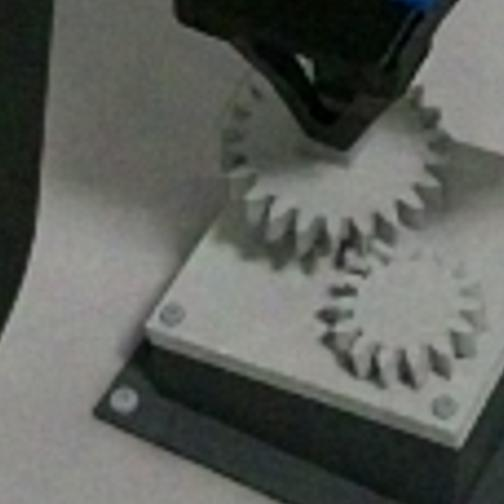

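>>> move(
  target=[-0.006,0.021,0.034,0.001,0.008,0,-1,0,0,0,0,0,0,1],
  speed=0.06,
)

Scene clock: 54.87 s.
left_arm: end_effector_position=(+0.2843, +0.1753, +0.1263) grip_measured=-0.637 grip_effort_nm=-1.02 end_effector_quat_wxyz=(-0.009, +0.844, +0.536, +0.002) | right_arm: end_effector_position=(+0.3519, -0.2840, +0.4022) grip_measured=+1.000 grip_effort_nm=-0.01 end_effector_quat_wxyz=(+0.707, -0.012, +0.707, +0.012)
Joint positions: left_arm=[-0.502 1.729 1.49 -1.344 -0.013 1.551 0.017] | right_arm=[0 1.047 1.047 0 0 0 0.094]
Joint torques (N m): left_arm=[0.21 -6.05 9.7 0.2 0.25 0.05] | right_arm=[0.17 -2.11 8.14 2.24 -0.05 -0.16]
Heat: left arm: 35 °C; right arm: 46 °C.
Hand target: left_arm +0.2883, +0.1728, +0.1344; +0.002, +0.847, +0.531, +0.002 | right_arm +0.3498, -0.2841, +0.4125; +0.716, -0.012, +0.698, +0.012
Off the commanded pose: left_arm 0.009 m, 1 deg | right_arm 0.010 m, 2 deg.
move: done

>>> move(
  target=[
    [-0.002,-0.004,-0.006,-0.006,-0.001,0,-1,0,0,0,0,0,0,1],
    [-0.002,-0.005,-0.013,-0.006,-0.001,0,-1,0,0,0,0,0,0,1],
  ],
  speed=0.03,
  blend=0.003,
)

Scene clock: 56.83 s.
left_arm: end_effector_position=(+0.2841, +0.1724, +0.1244) grip_measured=-0.637 grip_effort_nm=-1.02 end_effector_quat_wxyz=(-0.003, +0.844, +0.536, -0.003) | right_arm: end_effector_position=(+0.3519, -0.2840, +0.4022) grip_measured=+1.000 grip_effort_nm=-0.01 end_effector_quat_wxyz=(+0.707, -0.012, +0.707, +0.012)
Joint positions: left_arm=[-0.502 1.729 1.482 -1.333 0.002 1.551 0.017] | right_arm=[0 1.047 1.047 0 0 0 0.094]
Joint torques (N m): left_arm=[0.03 -6.86 6.42 0.54 0.24 0.03] | right_arm=[0.31 -2.19 8.13 2.3 -0.08 -0.17]
Heat: left arm: 35 °C; right arm: 46 °C.
Hand target: left_arm +0.2871, +0.1698, +0.1266; +0.011, +0.847, +0.531, -0.002 | right_arm +0.3498, -0.2841, +0.4125; +0.716, -0.012, +0.698, +0.012
Off the commanded pose: left_arm 0.004 m, 2 deg | right_arm 0.010 m, 2 deg.
move: done; blend cut to 0.0021 m at target 1

>>> move(
  target=[0,0.004,-0.013,0,0,0,-1,0,0,0,0,0,0,1],
  speed=0.03,
)

Scene clock: 58.07 s.
left_arm: end_effector_position=(+0.2831, +0.1741, +0.1180) grip_measured=-0.637 grip_effort_nm=-1.02 end_effector_quat_wxyz=(-0.006, +0.845, +0.536, -0.005) | right_arm: end_effector_position=(+0.3519, -0.2840, +0.4022) grip_measured=+1.000 grip_effort_nm=-0.01 end_effector_quat_wxyz=(+0.707, -0.012, +0.707, +0.012)
Joint positions: left_arm=[-0.499 1.729 1.457 -1.313 0.003 1.556 0.017] | right_arm=[0 1.047 1.047 0 0 0 0.094]
Joint torques (N m): left_arm=[0.34 -7.15 5.52 0.69 0.23 0.01] | right_arm=[0.38 -2.22 8.02 2.28 -0.06 -0.19]
Heat: left arm: 36 °C; right arm: 46 °C.
Hand target: left_arm +0.2870, +0.1722, +0.1187; +0.010, +0.847, +0.531, -0.002 | right_arm +0.3498, -0.2841, +0.4125; +0.716, -0.012, +0.698, +0.012
Off the commanded pose: left_arm 0.005 m, 2 deg | right_arm 0.010 m, 2 deg.
move: done

>>> move(
  target=[0.001,0,-0.003,-0.001,-0.008,0,-1,0,0,0,0,0,0,1],
  speed=0.03,
)

>>> move(
  target=[0.001,0,-0.003,0,-0.004,0,-1,0,0,0,0,0,0,1],
  speed=0.03,
)

Scene clock: 59.87 s.
left_arm: end_effector_position=(+0.2826, +0.1743, +0.1177) grip_measured=-0.637 grip_effort_nm=-1.02 end_effector_quat_wxyz=(+0.003, +0.845, +0.535, +0.000) | right_arm: end_effector_position=(+0.3519, -0.2840, +0.4022) grip_measured=+1.000 grip_effort_nm=-0.01 end_effector_quat_wxyz=(+0.707, -0.012, +0.707, +0.012)
Joint positions: left_arm=[-0.499 1.709 1.432 -1.289 0.003 1.556 0.017] | right_arm=[0 1.047 1.047 0 0 0 0.094]
Joint torques (N m): left_arm=[-0.01 -6.9 5.05 0.85 0.15 0.02] | right_arm=[0.31 -2.13 8.17 2.2 -0.08 -0.13]
Heat: left arm: 36 °C; right arm: 46 °C.
Hand target: left_arm +0.2877, +0.1722, +0.1169; +0.018, +0.847, +0.531, +0.008 | right_arm +0.3498, -0.2841, +0.4125; +0.716, -0.012, +0.698, +0.012
Off the commanded pose: left_arm 0.006 m, 2 deg | right_arm 0.010 m, 2 deg.
move: done

Scene clock: 60.57 s.
left_arm: end_effector_position=(+0.2823, +0.1745, +0.1176) grip_measured=-0.637 grip_effort_nm=-1.02 end_effector_quat_wxyz=(+0.008, +0.845, +0.535, +0.003) | right_arm: end_effector_position=(+0.3519, -0.2840, +0.4022) grip_measured=+1.000 grip_effort_nm=-0.01 end_effector_quat_wxyz=(+0.707, -0.012, +0.707, +0.012)
Joint positions: left_arm=[-0.499 1.696 1.417 -1.275 0.003 1.556 0.017] | right_arm=[0 1.047 1.047 0 0 0 0.094]
Joint torques (N m): left_arm=[-0.24 -6.38 4.86 0.95 0.1 -0.01] | right_arm=[0.29 -2.18 8.1 2.23 -0.03 -0.19]
Heat: left arm: 36 °C; right arm: 47 °C.
Hand target: left_arm +0.2883, +0.1722, +0.1151; +0.022, +0.847, +0.531, +0.013 | right_arm +0.3498, -0.2841, +0.4125; +0.716, -0.012, +0.698, +0.012
Off the commanded pose: left_arm 0.007 m, 2 deg | right_arm 0.010 m, 2 deg.
move: done

>>> move(
  target=[0.006,-0.003,0.007,0.001,0.006,0,-1,0,0,0,0,0,0,1],
  speed=0.02,
)

>>> move(
  target=[0.003,-0.001,0.0,0,0,0,-1,0,0,0,0,0,0,1],
  speed=0.02,
)

Scene clock: 62.03 s.
left_arm: end_effector_position=(+0.2826, +0.1744, +0.1179) grip_measured=-0.637 grip_effort_nm=-1.02 end_effector_quat_wxyz=(+0.004, +0.845, +0.535, +0.001) | right_arm: end_effector_position=(+0.3519, -0.2840, +0.4022) grip_measured=+1.000 grip_effort_nm=-0.01 end_effector_quat_wxyz=(+0.707, -0.012, +0.707, +0.012)
Joint positions: left_arm=[-0.499 1.705 1.428 -1.286 0.003 1.556 0.017] | right_arm=[0 1.047 1.047 0 0 0 0.094]
Joint torques (N m): left_arm=[0.05 -4.6 8.79 0.6 0.15 0.02] | right_arm=[0.44 -2.19 7.99 2.24 -0.02 -0.17]
Heat: left arm: 36 °C; right arm: 47 °C.
Hand target: left_arm +0.2918, +0.1704, +0.1193; +0.015, +0.847, +0.531, +0.006 | right_arm +0.3498, -0.2841, +0.4125; +0.716, -0.012, +0.698, +0.012
Off the commanded pose: left_arm 0.010 m, 2 deg | right_arm 0.010 m, 2 deg.
move: done

Scene clock: 62.73 s.
left_arm: end_effector_position=(+0.2829, +0.1742, +0.1179) grip_measured=-0.637 grip_effort_nm=-1.02 end_effector_quat_wxyz=(+0.002, +0.845, +0.535, -0.001) | right_arm: end_effector_position=(+0.3519, -0.2840, +0.4022) grip_measured=+1.000 grip_effort_nm=-0.01 end_effector_quat_wxyz=(+0.707, -0.012, +0.707, +0.012)
Joint positions: left_arm=[-0.499 1.712 1.436 -1.293 0.003 1.556 0.017] | right_arm=[0 1.047 1.047 0 0 0 0.094]
Joint torques (N m): left_arm=[0.14 -4.63 8.81 0.66 0.15 0.03] | right_arm=[0.5 -2.14 8.09 2.24 -0.03 -0.16]
Heat: left arm: 36 °C; right arm: 47 °C.
Hand target: left_arm +0.2937, +0.1698, +0.1193; +0.015, +0.847, +0.531, +0.006 | right_arm +0.3498, -0.2841, +0.4125; +0.716, -0.012, +0.698, +0.012
Off the commanded pose: left_arm 0.012 m, 2 deg | right_arm 0.010 m, 2 deg.
move: off_target (left_arm)

>>> move(
  target=[0.003,-0.002,0.001,0,0,0,-1,0,0,0,0,0,0,1],
  speed=0.02,
)

>>> move(
  target=[0.003,-0.002,0.001,0,0,0,-1,0,0,0,0,0,0,1],
  speed=0.02,
)

>>> move(
  target=[0.002,-0.001,-0.005,0,0,0,-1,0,0,0,0,0,0,1],
  speed=0.02,
)

Scene clock: 64.20 s.
left_arm: end_effector_position=(+0.2851, +0.1731, +0.1179) grip_measured=-0.637 grip_effort_nm=-1.02 end_effector_quat_wxyz=(+0.002, +0.845, +0.535, -0.001) | right_arm: end_effector_position=(+0.3519, -0.2840, +0.4022) grip_measured=+1.000 grip_effort_nm=-0.01 end_effector_quat_wxyz=(+0.707, -0.012, +0.707, +0.012)
Joint positions: left_arm=[-0.499 1.721 1.447 -1.294 0.003 1.556 0.017] | right_arm=[0 1.047 1.047 0 0 0 0.094]
Joint torques (N m): left_arm=[0.05 -4.81 8.92 0.62 0.15 0.01] | right_arm=[0.42 -2.25 8.06 2.29 -0.04 -0.14]
Heat: left arm: 36 °C; right arm: 47 °C.
Hand target: left_arm +0.2955, +0.1686, +0.1199; +0.015, +0.847, +0.531, +0.006 | right_arm +0.3498, -0.2841, +0.4125; +0.716, -0.012, +0.698, +0.012
Off the commanded pose: left_arm 0.011 m, 2 deg | right_arm 0.010 m, 2 deg.
move: off_target (left_arm)

Scene clock: 64.90 s.
left_arm: end_effector_position=(+0.2873, +0.1720, +0.1180) grip_measured=-0.637 grip_effort_nm=-1.02 end_effector_quat_wxyz=(+0.002, +0.845, +0.535, -0.001) | right_arm: end_effector_position=(+0.3519, -0.2840, +0.4022) grip_measured=+1.000 grip_effort_nm=-0.01 end_effector_quat_wxyz=(+0.707, -0.012, +0.707, +0.012)
Joint positions: left_arm=[-0.499 1.73 1.458 -1.295 0.003 1.556 0.017] | right_arm=[0 1.047 1.047 0 0 0 0.094]
Joint torques (N m): left_arm=[-0.05 -4.97 9.05 0.6 0.15 0.01] | right_arm=[0.25 -2.11 8.09 2.26 -0.11 -0.14]
Heat: left arm: 36 °C; right arm: 47 °C.
Hand target: left_arm +0.2972, +0.1675, +0.1205; +0.015, +0.847, +0.531, +0.006 | right_arm +0.3498, -0.2841, +0.4125; +0.716, -0.012, +0.698, +0.012
Off the commanded pose: left_arm 0.011 m, 2 deg | right_arm 0.010 m, 2 deg.
move: off_target (left_arm)

Scene clock: 65.60 s.
left_arm: end_effector_position=(+0.2873, +0.1720, +0.1178) grip_measured=-0.637 grip_effort_nm=-1.02 end_effector_quat_wxyz=(+0.002, +0.845, +0.535, -0.001) | right_arm: end_effector_position=(+0.3519, -0.2840, +0.4022) grip_measured=+1.000 grip_effort_nm=-0.01 end_effector_quat_wxyz=(+0.707, -0.012, +0.707, +0.012)
Joint positions: left_arm=[-0.499 1.731 1.458 -1.295 0.003 1.556 0.017] | right_arm=[0 1.047 1.047 0 0 0 0.094]
Joint torques (N m): left_arm=[-0.05 -4.52 8.51 0.73 0.15 0.01] | right_arm=[0.35 -2.18 8.13 2.26 -0.03 -0.13]
Heat: left arm: 36 °C; right arm: 47 °C.
Hand target: left_arm +0.2984, +0.1669, +0.1175; +0.015, +0.847, +0.531, +0.006 | right_arm +0.3498, -0.2841, +0.4125; +0.716, -0.012, +0.698, +0.012
Off the commanded pose: left_arm 0.012 m, 2 deg | right_arm 0.010 m, 2 deg.
move: off_target (left_arm)

>>> move(
  target=[-0.004,0.009,0,0,0,0,-1,0,0,0,0,0,0,1],
  speed=0.02,
)

>>> move(
  target=[-0.002,0.004,0,0,0,0,-1,0,0,0,0,0,0,1],
  speed=0.02,
)

>>> move(
  target=[-0.006,0.003,-0.002,0,0,0,-1,0,0,0,0,0,0,1],
  speed=0.02,
)

>>> move(
  target=[-0.006,0.003,-0.001,0,0,0,-1,0,0,0,0,0,0,1],
  speed=0.02,
)

Scene clock: 67.30 s.
left_arm: end_effector_position=(+0.2877, +0.1728, +0.1178) grip_measured=-0.637 grip_effort_nm=-1.02 end_effector_quat_wxyz=(+0.003, +0.845, +0.534, -0.003) | right_arm: end_effector_position=(+0.3519, -0.2840, +0.4022) grip_measured=+1.000 grip_effort_nm=-0.01 end_effector_quat_wxyz=(+0.707, -0.012, +0.707, +0.012)
Joint positions: left_arm=[-0.493 1.731 1.458 -1.295 0.008 1.564 0.017] | right_arm=[0 1.047 1.047 0 0 0 0.094]
Joint torques (N m): left_arm=[0.61 -5.97 6.64 0.75 0.11 0.08] | right_arm=[0.36 -2.07 8.24 2.24 -0.07 -0.11]
Heat: left arm: 36 °C; right arm: 47 °C.
Hand target: left_arm +0.2960, +0.1723, +0.1175; +0.015, +0.847, +0.531, +0.006 | right_arm +0.3498, -0.2841, +0.4125; +0.716, -0.012, +0.698, +0.012
Off the commanded pose: left_arm 0.008 m, 2 deg | right_arm 0.010 m, 2 deg.
move: done

Scene clock: 68.00 s.
left_arm: end_effector_position=(+0.2880, +0.1733, +0.1179) grip_measured=-0.637 grip_effort_nm=-1.02 end_effector_quat_wxyz=(+0.005, +0.845, +0.534, -0.004) | right_arm: end_effector_position=(+0.3519, -0.2840, +0.4022) grip_measured=+1.000 grip_effort_nm=-0.01 end_effector_quat_wxyz=(+0.707, -0.012, +0.707, +0.012)
Joint positions: left_arm=[-0.489 1.731 1.458 -1.295 0.012 1.568 0.017] | right_arm=[0 1.047 1.047 0 0 0 0.094]
Joint torques (N m): left_arm=[0.68 -6.65 5.75 0.76 0.07 0.04] | right_arm=[0.36 -2.28 8.18 2.26 -0.02 -0.12]
Heat: left arm: 36 °C; right arm: 47 °C.
Hand target: left_arm +0.2948, +0.1746, +0.1175; +0.015, +0.847, +0.531, +0.006 | right_arm +0.3498, -0.2841, +0.4125; +0.716, -0.012, +0.698, +0.012
Off the commanded pose: left_arm 0.007 m, 2 deg | right_arm 0.010 m, 2 deg.
move: done

Scene clock: 68.73 s.
left_arm: end_effector_position=(+0.2877, +0.1734, +0.1177) grip_measured=-0.637 grip_effort_nm=-1.02 end_effector_quat_wxyz=(+0.009, +0.846, +0.534, -0.002) | right_arm: end_effector_position=(+0.3519, -0.2840, +0.4022) grip_measured=+1.000 grip_effort_nm=-0.01 end_effector_quat_wxyz=(+0.707, -0.012, +0.707, +0.012)
Joint positions: left_arm=[-0.489 1.72 1.445 -1.283 0.012 1.569 0.017] | right_arm=[0 1.047 1.047 0 0 0 0.094]
Joint torques (N m): left_arm=[0.73 -6.98 4.9 0.74 0.07 0.05] | right_arm=[0.44 -2.13 8.23 2.25 -0.06 -0.15]
Heat: left arm: 36 °C; right arm: 47 °C.
Hand target: left_arm +0.2913, +0.1764, +0.1164; +0.016, +0.847, +0.531, +0.006 | right_arm +0.3498, -0.2841, +0.4125; +0.716, -0.012, +0.698, +0.012
Off the commanded pose: left_arm 0.005 m, 1 deg | right_arm 0.010 m, 2 deg.
move: done

Scene clock: 69.47 s.
left_arm: end_effector_position=(+0.2871, +0.1737, +0.1177) grip_measured=-0.637 grip_effort_nm=-1.02 end_effector_quat_wxyz=(+0.015, +0.846, +0.534, +0.002) | right_arm: end_effector_position=(+0.3519, -0.2840, +0.4022) grip_measured=+1.000 grip_effort_nm=-0.01 end_effector_quat_wxyz=(+0.707, -0.012, +0.707, +0.012)
Joint positions: left_arm=[-0.489 1.704 1.426 -1.266 0.012 1.569 0.017] | right_arm=[0 1.047 1.047 0 0 0 0.094]
Joint torques (N m): left_arm=[0.75 -6.79 4.75 0.63 0.08 0.06] | right_arm=[0.27 -2.06 8.01 2.27 -0.03 -0.14]
Heat: left arm: 36 °C; right arm: 47 °C.
Hand target: left_arm +0.2877, +0.1782, +0.1157; +0.015, +0.847, +0.531, +0.006 | right_arm +0.3498, -0.2841, +0.4125; +0.716, -0.012, +0.698, +0.012
Off the commanded pose: left_arm 0.005 m, 1 deg | right_arm 0.010 m, 2 deg.
move: done

>>> move(
  target=[-0.004,0.003,0.008,0,0.004,0,-1,0,0,0,0,0,0,1],
  speed=0.02,
)

>>> move(
  target=[-0.004,0.002,0.004,0,0.003,0,-1,0,0,0,0,0,0,1],
  speed=0.02,
)

>>> move(
  target=[-0.004,0.002,0.002,0,0,0,-1,0,0,0,0,0,0,1],
  speed=0.02,
)

Scene clock: 71.23 s.
left_arm: end_effector_position=(+0.2872, +0.1740, +0.1177) grip_measured=-0.637 grip_effort_nm=-1.02 end_effector_quat_wxyz=(+0.017, +0.845, +0.534, -0.002) | right_arm: end_effector_position=(+0.3519, -0.2840, +0.4022) grip_measured=+1.000 grip_effort_nm=-0.01 end_effector_quat_wxyz=(+0.707, -0.012, +0.707, +0.012)
Joint positions: left_arm=[-0.483 1.704 1.426 -1.266 0.021 1.573 0.017] | right_arm=[0 1.047 1.047 0 0 0 0.094]
Joint torques (N m): left_arm=[0.69 -6.93 6.49 0.27 0.04 0.06] | right_arm=[0.28 -2.07 7.98 2.22 -0.07 -0.19]
Heat: left arm: 36 °C; right arm: 47 °C.
Hand target: left_arm +0.2853, +0.1800, +0.1205; +0.012, +0.847, +0.531, +0.001 | right_arm +0.3498, -0.2841, +0.4125; +0.716, -0.012, +0.698, +0.012
Off the commanded pose: left_arm 0.007 m, 1 deg | right_arm 0.010 m, 2 deg.
move: done

Scene clock: 71.93 s.
left_arm: end_effector_position=(+0.2871, +0.1742, +0.1177) grip_measured=-0.637 grip_effort_nm=-1.02 end_effector_quat_wxyz=(+0.017, +0.845, +0.534, -0.003) | right_arm: end_effector_position=(+0.3519, -0.2840, +0.4022) grip_measured=+1.000 grip_effort_nm=-0.01 end_effector_quat_wxyz=(+0.707, -0.012, +0.707, +0.012)
Joint positions: left_arm=[-0.481 1.704 1.426 -1.267 0.025 1.576 0.017] | right_arm=[0 1.047 1.047 0 0 0 0.094]
Joint torques (N m): left_arm=[0.69 -7.15 7.13 0.07 0.05 0.08] | right_arm=[0.46 -2.09 8.13 2.28 -0.08 -0.11]
Heat: left arm: 36 °C; right arm: 47 °C.
Hand target: left_arm +0.2829, +0.1812, +0.1229; +0.010, +0.847, +0.531, -0.003 | right_arm +0.3498, -0.2841, +0.4125; +0.716, -0.012, +0.698, +0.012
Off the commanded pose: left_arm 0.010 m, 1 deg | right_arm 0.010 m, 2 deg.
move: done

Scene clock: 72.63 s.
left_arm: end_effector_position=(+0.2866, +0.1750, +0.1178) grip_measured=-0.637 grip_effort_nm=-1.02 end_effector_quat_wxyz=(+0.016, +0.845, +0.535, -0.004) | right_arm: end_effector_position=(+0.3519, -0.2840, +0.4022) grip_measured=+1.000 grip_effort_nm=-0.01 end_effector_quat_wxyz=(+0.707, -0.012, +0.707, +0.012)
Joint positions: left_arm=[-0.479 1.704 1.426 -1.27 0.025 1.576 0.017] | right_arm=[0 1.047 1.047 0 0 0 0.094]
Joint torques (N m): left_arm=[0.54 -7.95 6.45 0.07 0.06 0.06] | right_arm=[0.42 -2.17 8.14 2.22 -0.03 -0.13]
Heat: left arm: 36 °C; right arm: 47 °C.
Hand target: left_arm +0.2804, +0.1824, +0.1241; +0.010, +0.847, +0.531, -0.003 | right_arm +0.3498, -0.2841, +0.4125; +0.716, -0.012, +0.698, +0.012
Off the commanded pose: left_arm 0.011 m, 1 deg | right_arm 0.010 m, 2 deg.
move: off_target (left_arm)

>>> move(
  target=[-0.006,-0.016,0.02,0,0,0,-1,0,0,0,0,0,0,1],
  speed=0.05,
)

Scene clock: 78.17 s.
left_arm: end_effector_position=(+0.2731, +0.1757, +0.1216) grip_measured=-0.637 grip_effort_nm=-1.02 end_effector_quat_wxyz=(-0.007, +0.850, +0.527, -0.016) | right_arm: end_effector_position=(+0.3519, -0.2840, +0.4022) grip_measured=+1.000 grip_effort_nm=-0.01 end_effector_quat_wxyz=(+0.707, -0.012, +0.707, +0.012)
Joint positions: left_arm=[-0.499 1.704 1.441 -1.336 0.02 1.575 0.017] | right_arm=[0 1.047 1.047 0 0 0 0.094]
Joint torques (N m): left_arm=[-0.79 -7.76 9.72 0.18 0.1 -0.2] | right_arm=[0.46 -2.25 8.16 2.28 -0.05 -0.13]
Heat: left arm: 36 °C; right arm: 48 °C.
Hand target: left_arm +0.2768, +0.1728, +0.1361; +0.009, +0.847, +0.531, -0.003 | right_arm +0.3498, -0.2841, +0.4125; +0.716, -0.012, +0.698, +0.012
Off the commanded pose: left_arm 0.015 m, 2 deg | right_arm 0.010 m, 2 deg.
move: off_target (left_arm)

>>> move(
  target=[0.010,-0.0045,0.003,0.001,-0.010,0,-1,0,0,0,0,0,0,1],
  speed=0.05,
)

Scene clock: 79.67 s.
left_arm: end_effector_position=(+0.2749, +0.1753, +0.1234) grip_measured=-0.637 grip_effort_nm=-1.02 end_effector_quat_wxyz=(-0.008, +0.850, +0.527, -0.007) | right_arm: end_effector_position=(+0.3519, -0.2840, +0.4022) grip_measured=+1.000 grip_effort_nm=-0.01 end_effector_quat_wxyz=(+0.707, -0.012, +0.707, +0.012)
Joint positions: left_arm=[-0.507 1.704 1.449 -1.336 0.004 1.567 0.017] | right_arm=[0 1.047 1.047 0 0 0 0.094]
Joint torques (N m): left_arm=[-0.9 -7.79 9.72 0.4 0.09 -0.27] | right_arm=[0.21 -2.28 8.16 2.27 -0.08 -0.15]
Heat: left arm: 36 °C; right arm: 48 °C.
Hand target: left_arm +0.2828, +0.1700, +0.1380; +0.017, +0.847, +0.531, +0.011 | right_arm +0.3498, -0.2841, +0.4125; +0.716, -0.012, +0.698, +0.012
Off the commanded pose: left_arm 0.017 m, 3 deg | right_arm 0.010 m, 2 deg.
move: off_target (left_arm)

>>> move(
  target=[0.005,-0.003,0.002,0,-0.003,0,-1,0,0,0,0,0,0,1],
  speed=0.05,
)

>>> move(
  target=[0.002,-0.001,-0.007,0,0,0,-1,0,0,0,0,0,0,1],
  speed=0.03,
)

Scene clock: 80.90 s.
left_arm: end_effector_position=(+0.2773, +0.1740, +0.1261) grip_measured=-0.637 grip_effort_nm=-1.02 end_effector_quat_wxyz=(-0.004, +0.850, +0.527, -0.002) | right_arm: end_effector_position=(+0.3519, -0.2840, +0.4022) grip_measured=+1.000 grip_effort_nm=-0.01 end_effector_quat_wxyz=(+0.707, -0.012, +0.707, +0.012)
Joint positions: left_arm=[-0.51 1.704 1.46 -1.336 -0.001 1.564 0.017] | right_arm=[0 1.047 1.047 0 0 0 0.094]
Joint torques (N m): left_arm=[-0.88 -7.31 9.76 0.47 0.07 -0.26] | right_arm=[0.5 -2.3 8.1 2.27 -0.07 -0.12]
Heat: left arm: 36 °C; right arm: 48 °C.
Hand target: left_arm +0.2858, +0.1683, +0.1391; +0.019, +0.847, +0.531, +0.015 | right_arm +0.3498, -0.2841, +0.4125; +0.716, -0.012, +0.698, +0.012
Off the commanded pose: left_arm 0.017 m, 3 deg | right_arm 0.010 m, 2 deg.
move: off_target (left_arm)

Scene clock: 81.67 s.
left_arm: end_effector_position=(+0.2788, +0.1733, +0.1261) grip_measured=-0.637 grip_effort_nm=-1.02 end_effector_quat_wxyz=(-0.002, +0.850, +0.527, +0.000) | right_arm: end_effector_position=(+0.3519, -0.2840, +0.4022) grip_measured=+1.000 grip_effort_nm=-0.01 end_effector_quat_wxyz=(+0.707, -0.012, +0.707, +0.012)
Joint positions: left_arm=[-0.51 1.704 1.46 -1.329 -0.001 1.564 0.017] | right_arm=[0 1.047 1.047 0 0 0 0.094]
Joint torques (N m): left_arm=[-0.91 -6.84 8.76 0.54 0.09 -0.25] | right_arm=[0.36 -2 8.2 2.25 -0.07 -0.18]
Heat: left arm: 36 °C; right arm: 48 °C.
Hand target: left_arm +0.2870, +0.1677, +0.1349; +0.019, +0.847, +0.531, +0.015 | right_arm +0.3498, -0.2841, +0.4125; +0.716, -0.012, +0.698, +0.012
Off the commanded pose: left_arm 0.013 m, 3 deg | right_arm 0.010 m, 2 deg.
move: off_target (left_arm)

>>> move(
  target=[
    [0.004,-0.001,-0.008,0,0,0,-1,0,0,0,0,0,0,1],
    [0.006,-0.001,-0.018,0,0,0,-1,0,0,0,0,0,0,1],
  ],
  speed=0.03,
  blend=0.003,
)

>>> move(
  target=[0.002,0,-0.008,0,0,0,-1,0,0,0,0,0,0,1],
  speed=0.02,
)

Scene clock: 83.27 s.
left_arm: end_effector_position=(+0.2878, +0.1689, +0.1263) grip_measured=-0.637 grip_effort_nm=-1.03 end_effector_quat_wxyz=(+0.016, +0.849, +0.527, +0.011) | right_arm: end_effector_position=(+0.3519, -0.2840, +0.4022) grip_measured=+1.000 grip_effort_nm=-0.01 end_effector_quat_wxyz=(+0.707, -0.012, +0.707, +0.012)
Joint positions: left_arm=[-0.51 1.704 1.46 -1.289 -0.002 1.564 0.017] | right_arm=[0 1.047 1.047 0 0 0 0.094]
Joint velocities: left_arm=[-0.002 0.007 -0.012 0.007 -0.154 0.022 -0.001] | right_arm=[within noise]
Joint torques (N m): left_arm=[-0.57 -5.65 6.16 0.72 0.09 -0.22] | right_arm=[0.35 -2.06 8.14 2.24 -0.12 -0.14]
Heat: left arm: 36 °C; right arm: 48 °C.
Hand target: left_arm +0.2906, +0.1671, +0.1241; +0.019, +0.847, +0.531, +0.015 | right_arm +0.3498, -0.2841, +0.4125; +0.716, -0.012, +0.698, +0.012
Off the commanded pose: left_arm 0.004 m, 1 deg | right_arm 0.010 m, 2 deg.
move: done; blend cut to 0.0029 m at target 1

Scene clock: 84.10 s.
left_arm: end_effector_position=(+0.2879, +0.1688, +0.1204) grip_measured=-0.637 grip_effort_nm=-1.02 end_effector_quat_wxyz=(+0.014, +0.849, +0.527, +0.009) | right_arm: end_effector_position=(+0.3519, -0.2840, +0.4022) grip_measured=+1.000 grip_effort_nm=-0.01 end_effector_quat_wxyz=(+0.707, -0.012, +0.707, +0.012)
Joint positions: left_arm=[-0.51 1.709 1.442 -1.27 -0.002 1.564 0.017] | right_arm=[0 1.047 1.047 0 0 0 0.094]
Joint torques (N m): left_arm=[-0.39 -5.72 6.54 0.7 0.09 -0.21] | right_arm=[0.35 -2.24 8.01 2.28 -0.04 -0.17]
Heat: left arm: 36 °C; right arm: 48 °C.
Hand target: left_arm +0.2919, +0.1671, +0.1193; +0.019, +0.847, +0.531, +0.015 | right_arm +0.3498, -0.2841, +0.4125; +0.716, -0.012, +0.698, +0.012
Off the commanded pose: left_arm 0.004 m, 1 deg | right_arm 0.010 m, 2 deg.
move: done

>>> move(
  target=[-0.012,0.006,0.002,0.001,0.006,0,-1,0,0,0,0,0,0,1],
  speed=0.03,
)

Scene clock: 85.53 s.
left_arm: end_effector_position=(+0.2862, +0.1697, +0.1183) grip_measured=-0.637 grip_effort_nm=-1.02 end_effector_quat_wxyz=(+0.011, +0.850, +0.527, +0.007) | right_arm: end_effector_position=(+0.3519, -0.2840, +0.4022) grip_measured=+1.000 grip_effort_nm=-0.01 end_effector_quat_wxyz=(+0.707, -0.012, +0.707, +0.012)
Joint positions: left_arm=[-0.51 1.709 1.434 -1.27 -0.002 1.564 0.017] | right_arm=[0 1.047 1.047 0 0 0 0.094]
Joint torques (N m): left_arm=[-0.1 -6.9 6.28 0.41 0.14 -0.17] | right_arm=[0.44 -2.09 8.06 2.28 -0.1 -0.13]
Heat: left arm: 36 °C; right arm: 48 °C.
Hand target: left_arm +0.2846, +0.1707, +0.1205; +0.013, +0.847, +0.531, +0.007 | right_arm +0.3498, -0.2841, +0.4125; +0.716, -0.012, +0.698, +0.012
Off the commanded pose: left_arm 0.003 m, 1 deg | right_arm 0.010 m, 2 deg.
move: done

>>> move(
  target=[-0.010,0.005,0.006,0,0,0,-1,0,0,0,0,0,0,1],
  speed=0.02,
)

>>> move(
  target=[-0.006,0.003,0.003,0,0,0,-1,0,0,0,0,0,0,1],
  speed=0.02,
)

Scene clock: 86.93 s.
left_arm: end_effector_position=(+0.2836, +0.1710, +0.1181) grip_measured=-0.637 grip_effort_nm=-1.03 end_effector_quat_wxyz=(+0.010, +0.850, +0.527, +0.007) | right_arm: end_effector_position=(+0.3519, -0.2840, +0.4022) grip_measured=+1.000 grip_effort_nm=-0.01 end_effector_quat_wxyz=(+0.707, -0.012, +0.707, +0.012)
Joint positions: left_arm=[-0.51 1.7 1.423 -1.27 -0.002 1.564 0.017] | right_arm=[0 1.047 1.047 0 0 0 0.094]
Joint torques (N m): left_arm=[-0.09 -8.28 5.9 0.28 0.14 -0.18] | right_arm=[0.49 -2.21 8.06 2.25 -0.05 -0.15]
Heat: left arm: 36 °C; right arm: 48 °C.
Hand target: left_arm +0.2786, +0.1737, +0.1241; +0.013, +0.847, +0.531, +0.007 | right_arm +0.3498, -0.2841, +0.4125; +0.716, -0.012, +0.698, +0.012
Off the commanded pose: left_arm 0.008 m, 1 deg | right_arm 0.010 m, 2 deg.
move: done

Scene clock: 87.67 s.
left_arm: end_effector_position=(+0.2799, +0.1728, +0.1181) grip_measured=-0.637 grip_effort_nm=-1.02 end_effector_quat_wxyz=(+0.008, +0.850, +0.527, +0.006) | right_arm: end_effector_position=(+0.3519, -0.2840, +0.4022) grip_measured=+1.000 grip_effort_nm=-0.01 end_effector_quat_wxyz=(+0.707, -0.012, +0.707, +0.012)
Joint positions: left_arm=[-0.51 1.688 1.409 -1.272 -0.002 1.564 0.017] | right_arm=[0 1.047 1.047 0 0 0 0.094]
Joint torques (N m): left_arm=[-0.09 -8.47 6.23 0.24 0.14 -0.17] | right_arm=[0.34 -2.13 8.21 2.25 -0.04 -0.2]
Heat: left arm: 36 °C; right arm: 48 °C.
Hand target: left_arm +0.2750, +0.1755, +0.1259; +0.013, +0.847, +0.531, +0.007 | right_arm +0.3498, -0.2841, +0.4125; +0.716, -0.012, +0.698, +0.012
Off the commanded pose: left_arm 0.010 m, 1 deg | right_arm 0.010 m, 2 deg.
move: done

>>> move(
  target=[0.003,-0.0015,-0.014,0,0,0,-1,0,0,0,0,0,0,1],
  speed=0.03,
)

>>> move(
  target=[0.010,-0.005,0.004,0,0,0,-1,0,0,0,0,0,0,1],
  speed=0.015,
)

>>> move(
  target=[0.005,-0.002,0.002,0,0,0,-1,0,0,0,0,0,0,1],
  speed=0.015,
)

Scene clock: 89.90 s.
left_arm: end_effector_position=(+0.2791, +0.1732, +0.1178) grip_measured=-0.637 grip_effort_nm=-1.02 end_effector_quat_wxyz=(+0.010, +0.850, +0.527, +0.007) | right_arm: end_effector_position=(+0.3519, -0.2840, +0.4022) grip_measured=+1.000 grip_effort_nm=-0.01 end_effector_quat_wxyz=(+0.707, -0.012, +0.707, +0.012)
Joint positions: left_arm=[-0.51 1.68 1.399 -1.265 -0.002 1.564 0.017] | right_arm=[0 1.047 1.047 0 0 0 0.094]
Joint torques (N m): left_arm=[-0.08 -6.94 5.04 0.53 0.14 -0.17] | right_arm=[0.42 -2.22 8.24 2.29 -0.07 -0.17]
Heat: left arm: 37 °C; right arm: 48 °C.
Hand target: left_arm +0.2769, +0.1746, +0.1176; +0.013, +0.847, +0.531, +0.008 | right_arm +0.3498, -0.2841, +0.4125; +0.716, -0.012, +0.698, +0.012
Off the commanded pose: left_arm 0.003 m, 1 deg | right_arm 0.010 m, 2 deg.
move: done

Scene clock: 90.60 s.
left_arm: end_effector_position=(+0.2792, +0.1732, +0.1179) grip_measured=-0.637 grip_effort_nm=-1.02 end_effector_quat_wxyz=(+0.010, +0.850, +0.527, +0.007) | right_arm: end_effector_position=(+0.3519, -0.2840, +0.4022) grip_measured=+1.000 grip_effort_nm=-0.01 end_effector_quat_wxyz=(+0.707, -0.012, +0.707, +0.012)
Joint positions: left_arm=[-0.51 1.68 1.399 -1.265 -0.002 1.564 0.017] | right_arm=[0 1.047 1.047 0 0 0 0.094]
Joint torques (N m): left_arm=[-0.09 -4.81 8.55 0.4 0.14 -0.17] | right_arm=[0.18 -2.13 7.97 2.26 -0.05 -0.16]
Heat: left arm: 37 °C; right arm: 48 °C.
Hand target: left_arm +0.2829, +0.1716, +0.1199; +0.013, +0.847, +0.531, +0.008 | right_arm +0.3498, -0.2841, +0.4125; +0.716, -0.012, +0.698, +0.012
Off the commanded pose: left_arm 0.005 m, 1 deg | right_arm 0.010 m, 2 deg.
move: done

Scene clock: 91.33 s.
left_arm: end_effector_position=(+0.2797, +0.1729, +0.1180) grip_measured=-0.637 grip_effort_nm=-1.03 end_effector_quat_wxyz=(+0.006, +0.850, +0.527, +0.005) | right_arm: end_effector_position=(+0.3519, -0.2840, +0.4022) grip_measured=+1.000 grip_effort_nm=-0.01 end_effector_quat_wxyz=(+0.707, -0.012, +0.707, +0.012)
Joint positions: left_arm=[-0.51 1.691 1.412 -1.277 -0.002 1.564 0.017] | right_arm=[0 1.047 1.047 0 0 0 0.094]
Joint torques (N m): left_arm=[-0.01 -4.81 9.03 0.43 0.15 -0.17] | right_arm=[0.29 -2.11 7.92 2.22 -0.12 -0.17]
Heat: left arm: 37 °C; right arm: 48 °C.
Hand target: left_arm +0.2859, +0.1704, +0.1211; +0.013, +0.847, +0.531, +0.008 | right_arm +0.3498, -0.2841, +0.4125; +0.716, -0.012, +0.698, +0.012
Off the commanded pose: left_arm 0.007 m, 1 deg | right_arm 0.010 m, 2 deg.
move: done

>>> move(
  target=[0.003,-0.001,0,0,0,0,-1,0,0,0,0,0,0,1],
  speed=0.015,
)

>>> move(
  target=[0.002,-0.001,-0.001,0,0,0,-1,0,0,0,0,0,0,1],
  speed=0.015,
)

>>> move(
  target=[0.002,-0.001,-0.001,0,0,0,-1,0,0,0,0,0,0,1],
  speed=0.015,
)

>>> move(
  target=[0.002,-0.001,-0.001,0,0,0,-1,0,0,0,0,0,0,1],
  speed=0.015,
)

Scene clock: 93.07 s.
left_arm: end_effector_position=(+0.2800, +0.1728, +0.1180) grip_measured=-0.637 grip_effort_nm=-1.03 end_effector_quat_wxyz=(+0.004, +0.850, +0.527, +0.003) | right_arm: end_effector_position=(+0.3519, -0.2840, +0.4022) grip_measured=+1.000 grip_effort_nm=-0.01 end_effector_quat_wxyz=(+0.707, -0.012, +0.707, +0.012)
Joint positions: left_arm=[-0.51 1.697 1.42 -1.284 -0.002 1.564 0.017] | right_arm=[0 1.047 1.047 0 0 0 0.094]
Joint torques (N m): left_arm=[0.09 -4.81 9.09 0.49 0.14 -0.16] | right_arm=[0.42 -2.25 8.27 2.26 0.01 -0.11]
Heat: left arm: 37 °C; right arm: 48 °C.
Hand target: left_arm +0.2877, +0.1698, +0.1212; +0.013, +0.847, +0.531, +0.008 | right_arm +0.3498, -0.2841, +0.4125; +0.716, -0.012, +0.698, +0.012
Off the commanded pose: left_arm 0.009 m, 1 deg | right_arm 0.010 m, 2 deg.
move: done

Scene clock: 93.77 s.
left_arm: end_effector_position=(+0.2801, +0.1727, +0.1179) grip_measured=-0.637 grip_effort_nm=-1.02 end_effector_quat_wxyz=(+0.002, +0.850, +0.527, +0.002) | right_arm: end_effector_position=(+0.3519, -0.2840, +0.4022) grip_measured=+1.000 grip_effort_nm=-0.01 end_effector_quat_wxyz=(+0.707, -0.012, +0.707, +0.012)
Joint positions: left_arm=[-0.51 1.702 1.424 -1.288 -0.002 1.564 0.017] | right_arm=[0 1.047 1.047 0 0 0 0.094]
Joint torques (N m): left_arm=[0.09 -4.74 8.98 0.55 0.14 -0.16] | right_arm=[0.31 -2.1 8.09 2.24 -0.1 -0.18]
Heat: left arm: 37 °C; right arm: 48 °C.
Hand target: left_arm +0.2889, +0.1692, +0.1204; +0.013, +0.847, +0.531, +0.007 | right_arm +0.3498, -0.2841, +0.4125; +0.716, -0.012, +0.698, +0.012
Off the commanded pose: left_arm 0.010 m, 1 deg | right_arm 0.010 m, 2 deg.
move: done

Scene clock: 94.47 s.
left_arm: end_effector_position=(+0.2802, +0.1727, +0.1180) grip_measured=-0.637 grip_effort_nm=-1.02 end_effector_quat_wxyz=(+0.001, +0.850, +0.527, +0.001) | right_arm: end_effector_position=(+0.3519, -0.2840, +0.4022) grip_measured=+1.000 grip_effort_nm=-0.01 end_effector_quat_wxyz=(+0.707, -0.012, +0.707, +0.012)
Joint positions: left_arm=[-0.51 1.705 1.429 -1.292 -0.002 1.564 0.017] | right_arm=[0 1.047 1.047 0 0 0 0.094]
Joint torques (N m): left_arm=[0.1 -4.68 8.92 0.6 0.14 -0.15] | right_arm=[0.43 -2.15 7.88 2.25 -0.08 -0.13]
Heat: left arm: 37 °C; right arm: 48 °C.
Hand target: left_arm +0.2901, +0.1686, +0.1199; +0.013, +0.847, +0.531, +0.007 | right_arm +0.3498, -0.2841, +0.4125; +0.716, -0.012, +0.698, +0.012
Off the commanded pose: left_arm 0.011 m, 2 deg | right_arm 0.010 m, 2 deg.
move: off_target (left_arm)

Scene clock: 95.17 s.
left_arm: end_effector_position=(+0.2810, +0.1723, +0.1179) grip_measured=-0.637 grip_effort_nm=-1.03 end_effector_quat_wxyz=(+0.000, +0.850, +0.527, +0.001) | right_arm: end_effector_position=(+0.3519, -0.2840, +0.4022) grip_measured=+1.000 grip_effort_nm=-0.01 end_effector_quat_wxyz=(+0.707, -0.012, +0.707, +0.012)
Joint positions: left_arm=[-0.51 1.71 1.434 -1.293 -0.002 1.564 0.017] | right_arm=[0 1.047 1.047 0 0 0 0.094]
Joint torques (N m): left_arm=[0.09 -4.6 8.8 0.62 0.14 -0.16] | right_arm=[0.4 -2.25 8.05 2.27 -0.08 -0.12]
Heat: left arm: 37 °C; right arm: 48 °C.
Hand target: left_arm +0.2913, +0.1680, +0.1193; +0.013, +0.847, +0.531, +0.007 | right_arm +0.3498, -0.2841, +0.4125; +0.716, -0.012, +0.698, +0.012
Off the commanded pose: left_arm 0.011 m, 2 deg | right_arm 0.010 m, 2 deg.
move: off_target (left_arm)

Now breaks away, ~0.8 mm per step. Continue with press.

>>> move(
  target=[0.0018,-0.0002,-0.001,0,0,0,-1,0,0,0,0,0,0,1],
  speed=0.015,
)

>>> move(
  target=[0.0018,0.0002,-0.001,0,0,0,-1,0,0,0,0,0,0,1],
  speed=0.015,
)

>>> move(
  target=[0.0018,0.0002,-0.001,0,0,0,-1,0,0,0,0,0,0,1],
  speed=0.015,
)

>>> move(
  target=[0.0018,0.0002,-0.001,0,0,0,-1,0,0,0,0,0,0,1],
  speed=0.015,
)

Scene clock: 97.20 s.
left_arm: end_effector_position=(+0.2811, +0.1722, +0.1179) grip_measured=-0.637 grip_effort_nm=-1.02 end_effector_quat_wxyz=(-0.001, +0.850, +0.527, +0.001) | right_arm: end_effector_position=(+0.3519, -0.2840, +0.4022) grip_measured=+1.000 grip_effort_nm=-0.01 end_effector_quat_wxyz=(+0.707, -0.012, +0.707, +0.012)
Joint positions: left_arm=[-0.51 1.712 1.437 -1.296 -0.002 1.564 0.017] | right_arm=[0 1.047 1.047 0 0 0 0.094]
Joint torques (N m): left_arm=[0.2 -4.52 8.73 0.67 0.14 -0.14] | right_arm=[0.23 -2.11 8.06 2.29 -0.06 -0.13]
Heat: left arm: 36 °C; right arm: 49 °C.
Hand target: left_arm +0.2923, +0.1679, +0.1187; +0.013, +0.847, +0.531, +0.008 | right_arm +0.3498, -0.2841, +0.4125; +0.716, -0.012, +0.698, +0.012
Off the commanded pose: left_arm 0.012 m, 2 deg | right_arm 0.010 m, 2 deg.
move: off_target (left_arm)

Scene clock: 97.90 s.
left_arm: end_effector_position=(+0.2811, +0.1722, +0.1179) grip_measured=-0.637 grip_effort_nm=-1.02 end_effector_quat_wxyz=(-0.001, +0.850, +0.527, +0.001) | right_arm: end_effector_position=(+0.3519, -0.2840, +0.4022) grip_measured=+1.000 grip_effort_nm=-0.01 end_effector_quat_wxyz=(+0.707, -0.012, +0.707, +0.012)
Joint positions: left_arm=[-0.51 1.712 1.437 -1.296 -0.002 1.564 0.017] | right_arm=[0 1.047 1.047 0 0 0 0.094]
Joint torques (N m): left_arm=[0.4 -4.25 8.87 0.7 0.14 -0.13] | right_arm=[0.36 -2.14 8.08 2.24 -0.07 -0.16]
Heat: left arm: 36 °C; right arm: 49 °C.
Hand target: left_arm +0.2934, +0.1680, +0.1181; +0.013, +0.847, +0.531, +0.008 | right_arm +0.3498, -0.2841, +0.4125; +0.716, -0.012, +0.698, +0.012
Off the commanded pose: left_arm 0.013 m, 2 deg | right_arm 0.010 m, 2 deg.
move: off_target (left_arm)

Scene clock: 98.60 s.
left_arm: end_effector_position=(+0.2816, +0.1728, +0.1178) grip_measured=-0.637 grip_effort_nm=-1.02 end_effector_quat_wxyz=(-0.003, +0.849, +0.528, -0.001) | right_arm: end_effector_position=(+0.3519, -0.2840, +0.4022) grip_measured=+1.000 grip_effort_nm=-0.01 end_effector_quat_wxyz=(+0.707, -0.012, +0.707, +0.012)
Joint positions: left_arm=[-0.507 1.717 1.442 -1.301 -0.002 1.564 0.017] | right_arm=[0 1.047 1.047 0 0 0 0.094]
Joint torques (N m): left_arm=[0.32 -4.4 8.55 0.76 0.14 -0.11] | right_arm=[0.5 -2.19 8.14 2.26 -0.06 -0.14]
Heat: left arm: 36 °C; right arm: 49 °C.
Hand target: left_arm +0.2945, +0.1680, +0.1175; +0.013, +0.847, +0.531, +0.008 | right_arm +0.3498, -0.2841, +0.4125; +0.716, -0.012, +0.698, +0.012
Off the commanded pose: left_arm 0.014 m, 2 deg | right_arm 0.010 m, 2 deg.
move: off_target (left_arm)

Scene clock: 99.30 s.
left_arm: end_effector_position=(+0.2817, +0.1730, +0.1178) grip_measured=-0.637 grip_effort_nm=-1.02 end_effector_quat_wxyz=(-0.003, +0.849, +0.529, -0.001) | right_arm: end_effector_position=(+0.3519, -0.2840, +0.4022) grip_measured=+1.000 grip_effort_nm=-0.01 end_effector_quat_wxyz=(+0.707, -0.012, +0.707, +0.012)
Joint positions: left_arm=[-0.507 1.717 1.442 -1.301 -0.002 1.564 0.017] | right_arm=[0 1.047 1.047 0 0 0 0.094]
Joint torques (N m): left_arm=[0.43 -4.08 8.69 0.78 0.14 -0.1] | right_arm=[0.34 -2.21 8.05 2.25 -0.09 -0.12]
Heat: left arm: 36 °C; right arm: 49 °C.
Hand target: left_arm +0.2956, +0.1681, +0.1169; +0.013, +0.847, +0.531, +0.008 | right_arm +0.3498, -0.2841, +0.4125; +0.716, -0.012, +0.698, +0.012
Off the commanded pose: left_arm 0.015 m, 2 deg | right_arm 0.010 m, 2 deg.
move: off_target (left_arm)

>>> move(
  target=[0.003,-0.001,0.0015,0,0,0,-1,0,0,0,0,0,0,1],
  speed=0.015,
)

>>> move(
  target=[0.002,-0.001,0,0,0,0,-1,0,0,0,0,0,0,1],
  speed=0.015,
)

>>> move(
  target=[0.001,-0.0005,-0.004,0,0,0,-1,0,0,0,0,0,0,1],
  speed=0.015,
)

>>> move(
  target=[0.004,-0.0015,0.002,0,0,0,-1,0,0,0,0,0,0,1],
  speed=0.015,
)

>>> move(
  target=[0.001,-0.0005,-0.004,0,0,0,-1,0,0,0,0,0,0,1],
  speed=0.015,
)

Scene clock: 101.40 s.
left_arm: end_effector_position=(+0.2837, +0.1720, +0.1178) grip_measured=-0.637 grip_effort_nm=-1.02 end_effector_quat_wxyz=(-0.004, +0.849, +0.529, -0.001) | right_arm: end_effector_position=(+0.3519, -0.2840, +0.4022) grip_measured=+1.000 grip_effort_nm=-0.01 end_effector_quat_wxyz=(+0.707, -0.012, +0.707, +0.012)
Joint positions: left_arm=[-0.507 1.728 1.455 -1.306 -0.002 1.564 0.017] | right_arm=[0 1.047 1.047 0 0 0 0.094]
Joint torques (N m): left_arm=[0.5 -4.56 8.58 0.77 0.14 -0.08] | right_arm=[0.27 -2.13 8.09 2.28 -0.09 -0.18]
Heat: left arm: 36 °C; right arm: 49 °C.
Hand target: left_arm +0.2973, +0.1676, +0.1178; +0.013, +0.847, +0.531, +0.008 | right_arm +0.3498, -0.2841, +0.4125; +0.716, -0.012, +0.698, +0.012
Off the commanded pose: left_arm 0.014 m, 2 deg | right_arm 0.010 m, 2 deg.
move: off_target (left_arm)

Scene clock: 102.13 s.
left_arm: end_effector_position=(+0.2851, +0.1713, +0.1178) grip_measured=-0.637 grip_effort_nm=-1.02 end_effector_quat_wxyz=(-0.004, +0.849, +0.529, -0.001) | right_arm: end_effector_position=(+0.3519, -0.2840, +0.4022) grip_measured=+1.000 grip_effort_nm=-0.01 end_effector_quat_wxyz=(+0.707, -0.012, +0.707, +0.012)
Joint positions: left_arm=[-0.507 1.734 1.461 -1.306 -0.002 1.564 0.017] | right_arm=[0 1.047 1.047 0 0 0 0.094]
Joint torques (N m): left_arm=[0.51 -4.6 8.59 0.76 0.14 -0.09] | right_arm=[0.2 -1.95 8.14 2.26 -0.05 -0.15]
Heat: left arm: 36 °C; right arm: 49 °C.
Hand target: left_arm +0.2986, +0.1669, +0.1178; +0.013, +0.847, +0.531, +0.008 | right_arm +0.3498, -0.2841, +0.4125; +0.716, -0.012, +0.698, +0.012
Off the commanded pose: left_arm 0.014 m, 2 deg | right_arm 0.010 m, 2 deg.
move: off_target (left_arm)

Scene clock: 102.83 s.
left_arm: end_effector_position=(+0.2851, +0.1713, +0.1178) grip_measured=-0.637 grip_effort_nm=-1.03 end_effector_quat_wxyz=(-0.004, +0.849, +0.529, -0.001) | right_arm: end_effector_position=(+0.3519, -0.2840, +0.4022) grip_measured=+1.000 grip_effort_nm=-0.01 end_effector_quat_wxyz=(+0.707, -0.012, +0.707, +0.012)
Joint positions: left_arm=[-0.507 1.734 1.461 -1.306 -0.002 1.564 0.017] | right_arm=[0 1.047 1.047 0 0 0 0.094]
Joint torques (N m): left_arm=[0.5 -4.37 8.01 0.87 0.14 -0.08] | right_arm=[0.47 -2.22 7.91 2.24 -0.05 -0.14]
Heat: left arm: 36 °C; right arm: 49 °C.
Hand target: left_arm +0.2992, +0.1666, +0.1154; +0.013, +0.847, +0.531, +0.008 | right_arm +0.3498, -0.2841, +0.4125; +0.716, -0.012, +0.698, +0.012
Off the commanded pose: left_arm 0.015 m, 2 deg | right_arm 0.010 m, 2 deg.
move: off_target (left_arm)

Scene clock: 103.57 s.
left_arm: end_effector_position=(+0.2862, +0.1707, +0.1178) grip_measured=-0.637 grip_effort_nm=-1.03 end_effector_quat_wxyz=(-0.006, +0.849, +0.529, -0.003) | right_arm: end_effector_position=(+0.3519, -0.2840, +0.4022) grip_measured=+1.000 grip_effort_nm=-0.01 end_effector_quat_wxyz=(+0.707, -0.012, +0.707, +0.012)
Joint positions: left_arm=[-0.507 1.744 1.473 -1.313 -0.002 1.564 0.017] | right_arm=[0 1.047 1.047 0 0 0 0.094]
Joint torques (N m): left_arm=[0.58 -4.53 8.43 0.85 0.14 -0.08] | right_arm=[0.29 -2.06 8.12 2.25 -0.06 -0.13]
Heat: left arm: 36 °C; right arm: 49 °C.
Hand target: left_arm +0.3016, +0.1657, +0.1166; +0.013, +0.847, +0.531, +0.008 | right_arm +0.3498, -0.2841, +0.4125; +0.716, -0.012, +0.698, +0.012
Off the commanded pose: left_arm 0.016 m, 2 deg | right_arm 0.010 m, 2 deg.
move: off_target (left_arm)

Scene clock: 104.27 s.
left_arm: end_effector_position=(+0.2862, +0.1707, +0.1178) grip_measured=-0.637 grip_effort_nm=-1.02 end_effector_quat_wxyz=(-0.006, +0.849, +0.529, -0.003) | right_arm: end_effector_position=(+0.3519, -0.2840, +0.4022) grip_measured=+1.000 grip_effort_nm=-0.01 end_effector_quat_wxyz=(+0.707, -0.012, +0.707, +0.012)
Joint positions: left_arm=[-0.507 1.744 1.473 -1.313 -0.002 1.564 0.017] | right_arm=[0 1.047 1.047 0 0 0 0.094]
Joint torques (N m): left_arm=[0.59 -4.29 7.83 0.95 0.14 -0.08] | right_arm=[0.44 -2.29 8.08 2.28 -0.06 -0.18]
Heat: left arm: 36 °C; right arm: 49 °C.
Hand target: left_arm +0.3022, +0.1654, +0.1142; +0.013, +0.847, +0.531, +0.008 | right_arm +0.3498, -0.2841, +0.4125; +0.716, -0.012, +0.698, +0.012
Off the commanded pose: left_arm 0.017 m, 2 deg | right_arm 0.010 m, 2 deg.
move: off_target (left_arm)

>>> move(
  target=[-0.010,0.015,0.006,0,0,0,-1,0,0,0,0,0,0,1],
  speed=0.03,
)

>>> move(
  target=[-0.008,0.006,0.005,0,0,0,-1,0,0,0,0,0,0,1],
  speed=0.03,
)

Scene clock: 107.00 s.
left_arm: end_effector_position=(+0.2881, +0.1729, +0.1178) grip_measured=-0.637 grip_effort_nm=-1.02 end_effector_quat_wxyz=(-0.001, +0.846, +0.534, -0.007) | right_arm: end_effector_position=(+0.3519, -0.2840, +0.4022) grip_measured=+1.000 grip_effort_nm=-0.01 end_effector_quat_wxyz=(+0.707, -0.012, +0.707, +0.012)
Joint positions: left_arm=[-0.491 1.744 1.473 -1.31 0.01 1.567 0.017] | right_arm=[0 1.047 1.047 0 0 0 0.094]
Joint torques (N m): left_arm=[0.73 -7.24 5.29 0.84 0.03 0.06] | right_arm=[0.44 -2.18 8.25 2.28 -0.07 -0.16]
Heat: left arm: 36 °C; right arm: 49 °C.
Hand target: left_arm +0.2962, +0.1746, +0.1179; +0.013, +0.847, +0.531, +0.008 | right_arm +0.3498, -0.2841, +0.4125; +0.716, -0.012, +0.698, +0.012
Off the commanded pose: left_arm 0.008 m, 2 deg | right_arm 0.010 m, 2 deg.
move: done

Scene clock: 107.73 s.
left_arm: end_effector_position=(+0.2878, +0.1738, +0.1178) grip_measured=-0.637 grip_effort_nm=-1.02 end_effector_quat_wxyz=(+0.004, +0.846, +0.534, -0.005) | right_arm: end_effector_position=(+0.3519, -0.2840, +0.4022) grip_measured=+1.000 grip_effort_nm=-0.01 end_effector_quat_wxyz=(+0.707, -0.012, +0.707, +0.012)
Joint positions: left_arm=[-0.488 1.73 1.456 -1.296 0.013 1.57 0.017] | right_arm=[0 1.047 1.047 0 0 0 0.094]
Joint torques (N m): left_arm=[0.76 -7.88 5.45 0.61 0.01 0.09] | right_arm=[0.43 -2 8.43 2.26 -0.08 -0.14]
Heat: left arm: 36 °C; right arm: 49 °C.
Hand target: left_arm +0.2914, +0.1781, +0.1208; +0.013, +0.847, +0.531, +0.008 | right_arm +0.3498, -0.2841, +0.4125; +0.716, -0.012, +0.698, +0.012
Off the commanded pose: left_arm 0.006 m, 2 deg | right_arm 0.010 m, 2 deg.
move: done

Now inward along this line (waist −.488), lightly then pressing.

>>> move(
  target=[-0.006,0.004,0.004,0,0,0,-1,0,0,0,0,0,0,1],
  speed=0.02,
)

>>> move(
  target=[-0.004,0.002,0.001,0,0,0,-1,0,0,0,0,0,0,1],
  speed=0.015,
)

>>> move(
  target=[-0.003,0.002,0.001,0,0,0,-1,0,0,0,0,0,0,1],
  speed=0.015,
)

>>> move(
  target=[-0.003,0.002,0.001,0,0,0,-1,0,0,0,0,0,0,1],
  speed=0.015,
)

Scene clock: 109.77 s.
left_arm: end_effector_position=(+0.2869, +0.1758, +0.1180) grip_measured=-0.637 grip_effort_nm=-1.02 end_effector_quat_wxyz=(+0.006, +0.845, +0.535, -0.003) | right_arm: end_effector_position=(+0.3519, -0.2840, +0.4022) grip_measured=+1.000 grip_effort_nm=-0.01 end_effector_quat_wxyz=(+0.707, -0.012, +0.707, +0.012)
Joint positions: left_arm=[-0.483 1.718 1.444 -1.289 0.013 1.573 0.017] | right_arm=[0 1.047 1.047 0 0 0 0.094]
Joint torques (N m): left_arm=[0.54 -8.25 5.72 0.47 0.01 0.03] | right_arm=[0.39 -2.17 8.25 2.26 -0.05 -0.12]
Heat: left arm: 37 °C; right arm: 49 °C.
Hand target: left_arm +0.2879, +0.1806, +0.1232; +0.013, +0.847, +0.531, +0.008 | right_arm +0.3498, -0.2841, +0.4125; +0.716, -0.012, +0.698, +0.012
Off the commanded pose: left_arm 0.007 m, 2 deg | right_arm 0.010 m, 2 deg.
move: done

Scene clock: 110.47 s.
left_arm: end_effector_position=(+0.2849, +0.1773, +0.1180) grip_measured=-0.637 grip_effort_nm=-1.02 end_effector_quat_wxyz=(+0.006, +0.845, +0.535, -0.002) | right_arm: end_effector_position=(+0.3519, -0.2840, +0.4022) grip_measured=+1.000 grip_effort_nm=-0.01 end_effector_quat_wxyz=(+0.707, -0.012, +0.707, +0.012)
Joint positions: left_arm=[-0.483 1.709 1.434 -1.288 0.01 1.573 0.017] | right_arm=[0 1.047 1.047 0 0 0 0.094]
Joint torques (N m): left_arm=[0.55 -8.31 5.81 0.44 0.04 0.05] | right_arm=[0.2 -2.13 8.08 2.26 -0.03 -0.14]
Heat: left arm: 37 °C; right arm: 49 °C.
Hand target: left_arm +0.2854, +0.1818, +0.1238; +0.013, +0.847, +0.531, +0.007 | right_arm +0.3498, -0.2841, +0.4125; +0.716, -0.012, +0.698, +0.012
Off the commanded pose: left_arm 0.007 m, 1 deg | right_arm 0.010 m, 2 deg.
move: done

Scene clock: 111.17 s.
left_arm: end_effector_position=(+0.2835, +0.1789, +0.1181) grip_measured=-0.637 grip_effort_nm=-1.03 end_effector_quat_wxyz=(+0.005, +0.845, +0.535, -0.002) | right_arm: end_effector_position=(+0.3519, -0.2840, +0.4022) grip_measured=+1.000 grip_effort_nm=-0.01 end_effector_quat_wxyz=(+0.707, -0.012, +0.707, +0.012)
Joint positions: left_arm=[-0.481 1.702 1.426 -1.287 0.009 1.574 0.017] | right_arm=[0 1.047 1.047 0 0 0 0.094]
Joint torques (N m): left_arm=[0.46 -8.32 5.93 0.42 0.04 0.06] | right_arm=[0.32 -2.04 7.94 2.26 -0.04 -0.17]
Heat: left arm: 37 °C; right arm: 49 °C.
Hand target: left_arm +0.2836, +0.1830, +0.1244; +0.013, +0.847, +0.531, +0.007 | right_arm +0.3498, -0.2841, +0.4125; +0.716, -0.012, +0.698, +0.012
Off the commanded pose: left_arm 0.007 m, 1 deg | right_arm 0.010 m, 2 deg.
move: done

Scene clock: 111.87 s.
left_arm: end_effector_position=(+0.2819, +0.1800, +0.1182) grip_measured=-0.637 grip_effort_nm=-1.02 end_effector_quat_wxyz=(+0.005, +0.845, +0.535, -0.001) | right_arm: end_effector_position=(+0.3519, -0.2840, +0.4022) grip_measured=+1.000 grip_effort_nm=-0.01 end_effector_quat_wxyz=(+0.707, -0.012, +0.707, +0.012)
Joint positions: left_arm=[-0.481 1.695 1.418 -1.287 0.007 1.575 0.017] | right_arm=[0 1.047 1.047 0 0 0 0.094]
Joint torques (N m): left_arm=[0.55 -8.38 6.04 0.4 0.06 0.06] | right_arm=[0.43 -2.11 8.16 2.27 -0.04 -0.14]
Heat: left arm: 37 °C; right arm: 49 °C.
Hand target: left_arm +0.2819, +0.1842, +0.1251; +0.013, +0.847, +0.531, +0.008 | right_arm +0.3498, -0.2841, +0.4125; +0.716, -0.012, +0.698, +0.012
Off the commanded pose: left_arm 0.008 m, 1 deg | right_arm 0.010 m, 2 deg.
move: done

>>> move(
  target=[0.000,-0.013,0,0,0,0,-1,0,0,0,0,0,0,1],
  speed=0.02,
)

>>> move(
  target=[0.001,-0.002,-0.003,0,0,0,-1,0,0,0,0,0,0,1],
  speed=0.015,
)

>>> move(
  target=[0.001,-0.002,-0.001,0,0,0,-1,0,0,0,0,0,0,1],
  speed=0.015,
)

>>> move(
  target=[0.001,-0.002,0,0,0,0,-1,0,0,0,0,0,0,1],
  speed=0.015,
)

Scene clock: 113.67 s.
left_arm: end_effector_position=(+0.2813, +0.1787, +0.1182) grip_measured=-0.637 grip_effort_nm=-1.02 end_effector_quat_wxyz=(+0.004, +0.847, +0.531, +0.001) | right_arm: end_effector_position=(+0.3519, -0.2840, +0.4022) grip_measured=+1.000 grip_effort_nm=-0.01 end_effector_quat_wxyz=(+0.707, -0.012, +0.707, +0.012)
Joint positions: left_arm=[-0.488 1.695 1.418 -1.287 0.003 1.576 0.017] | right_arm=[0 1.047 1.047 0 0 0 0.094]
Joint torques (N m): left_arm=[-1.01 -7.28 7.36 0.39 0.11 -0.17] | right_arm=[0.2 -2.24 8.09 2.28 -0.11 -0.17]
Heat: left arm: 37 °C; right arm: 49 °C.
Hand target: left_arm +0.2818, +0.1763, +0.1251; +0.013, +0.847, +0.531, +0.008 | right_arm +0.3498, -0.2841, +0.4125; +0.716, -0.012, +0.698, +0.012
Off the commanded pose: left_arm 0.007 m, 1 deg | right_arm 0.010 m, 2 deg.
move: done

Scene clock: 114.37 s.
left_arm: end_effector_position=(+0.2813, +0.1786, +0.1182) grip_measured=-0.637 grip_effort_nm=-1.02 end_effector_quat_wxyz=(+0.003, +0.848, +0.531, +0.002) | right_arm: end_effector_position=(+0.3519, -0.2840, +0.4022) grip_measured=+1.000 grip_effort_nm=-0.01 end_effector_quat_wxyz=(+0.707, -0.012, +0.707, +0.012)
Joint positions: left_arm=[-0.49 1.695 1.418 -1.287 0 1.576 0.017] | right_arm=[0 1.047 1.047 0 0 0 0.094]
Joint torques (N m): left_arm=[-1.07 -6.91 7.17 0.45 0.13 -0.2] | right_arm=[0.25 -2.15 8.01 2.27 -0.07 -0.15]
Heat: left arm: 37 °C; right arm: 49 °C.
Hand target: left_arm +0.2824, +0.1751, +0.1233; +0.013, +0.847, +0.531, +0.008 | right_arm +0.3498, -0.2841, +0.4125; +0.716, -0.012, +0.698, +0.012
Off the commanded pose: left_arm 0.006 m, 1 deg | right_arm 0.010 m, 2 deg.
move: done

Scene clock: 115.07 s.
left_arm: end_effector_position=(+0.2812, +0.1784, +0.1182) grip_measured=-0.637 grip_effort_nm=-1.02 end_effector_quat_wxyz=(+0.002, +0.848, +0.530, +0.003) | right_arm: end_effector_position=(+0.3519, -0.2840, +0.4022) grip_measured=+1.000 grip_effort_nm=-0.01 end_effector_quat_wxyz=(+0.707, -0.012, +0.707, +0.012)
Joint positions: left_arm=[-0.492 1.695 1.418 -1.287 -0.003 1.576 0.017] | right_arm=[0 1.047 1.047 0 0 0 0.094]
Joint torques (N m): left_arm=[-1.14 -6.54 7.39 0.48 0.16 -0.22] | right_arm=[0.29 -2.21 8.28 2.25 -0.07 -0.17]
Heat: left arm: 37 °C; right arm: 49 °C.
Hand target: left_arm +0.2830, +0.1739, +0.1227; +0.013, +0.847, +0.531, +0.008 | right_arm +0.3498, -0.2841, +0.4125; +0.716, -0.012, +0.698, +0.012
Off the commanded pose: left_arm 0.007 m, 1 deg | right_arm 0.010 m, 2 deg.
move: done

Scene clock: 115.77 s.
left_arm: end_effector_position=(+0.2810, +0.1780, +0.1182) grip_measured=-0.637 grip_effort_nm=-1.02 end_effector_quat_wxyz=(+0.002, +0.849, +0.529, +0.004) | right_arm: end_effector_position=(+0.3519, -0.2840, +0.4022) grip_measured=+1.000 grip_effort_nm=-0.01 end_effector_quat_wxyz=(+0.707, -0.012, +0.707, +0.012)
Joint positions: left_arm=[-0.494 1.695 1.418 -1.287 -0.004 1.576 0.017] | right_arm=[0 1.047 1.047 0 0 0 0.094]
Joint torques (N m): left_arm=[-1.17 -6.19 7.8 0.47 0.17 -0.25] | right_arm=[0.44 -2.14 8.2 2.3 -0.06 -0.16]
Heat: left arm: 38 °C; right arm: 49 °C.
Hand target: left_arm +0.2836, +0.1727, +0.1227; +0.013, +0.847, +0.531, +0.008 | right_arm +0.3498, -0.2841, +0.4125; +0.716, -0.012, +0.698, +0.012
Off the commanded pose: left_arm 0.007 m, 1 deg | right_arm 0.010 m, 2 deg.
move: done


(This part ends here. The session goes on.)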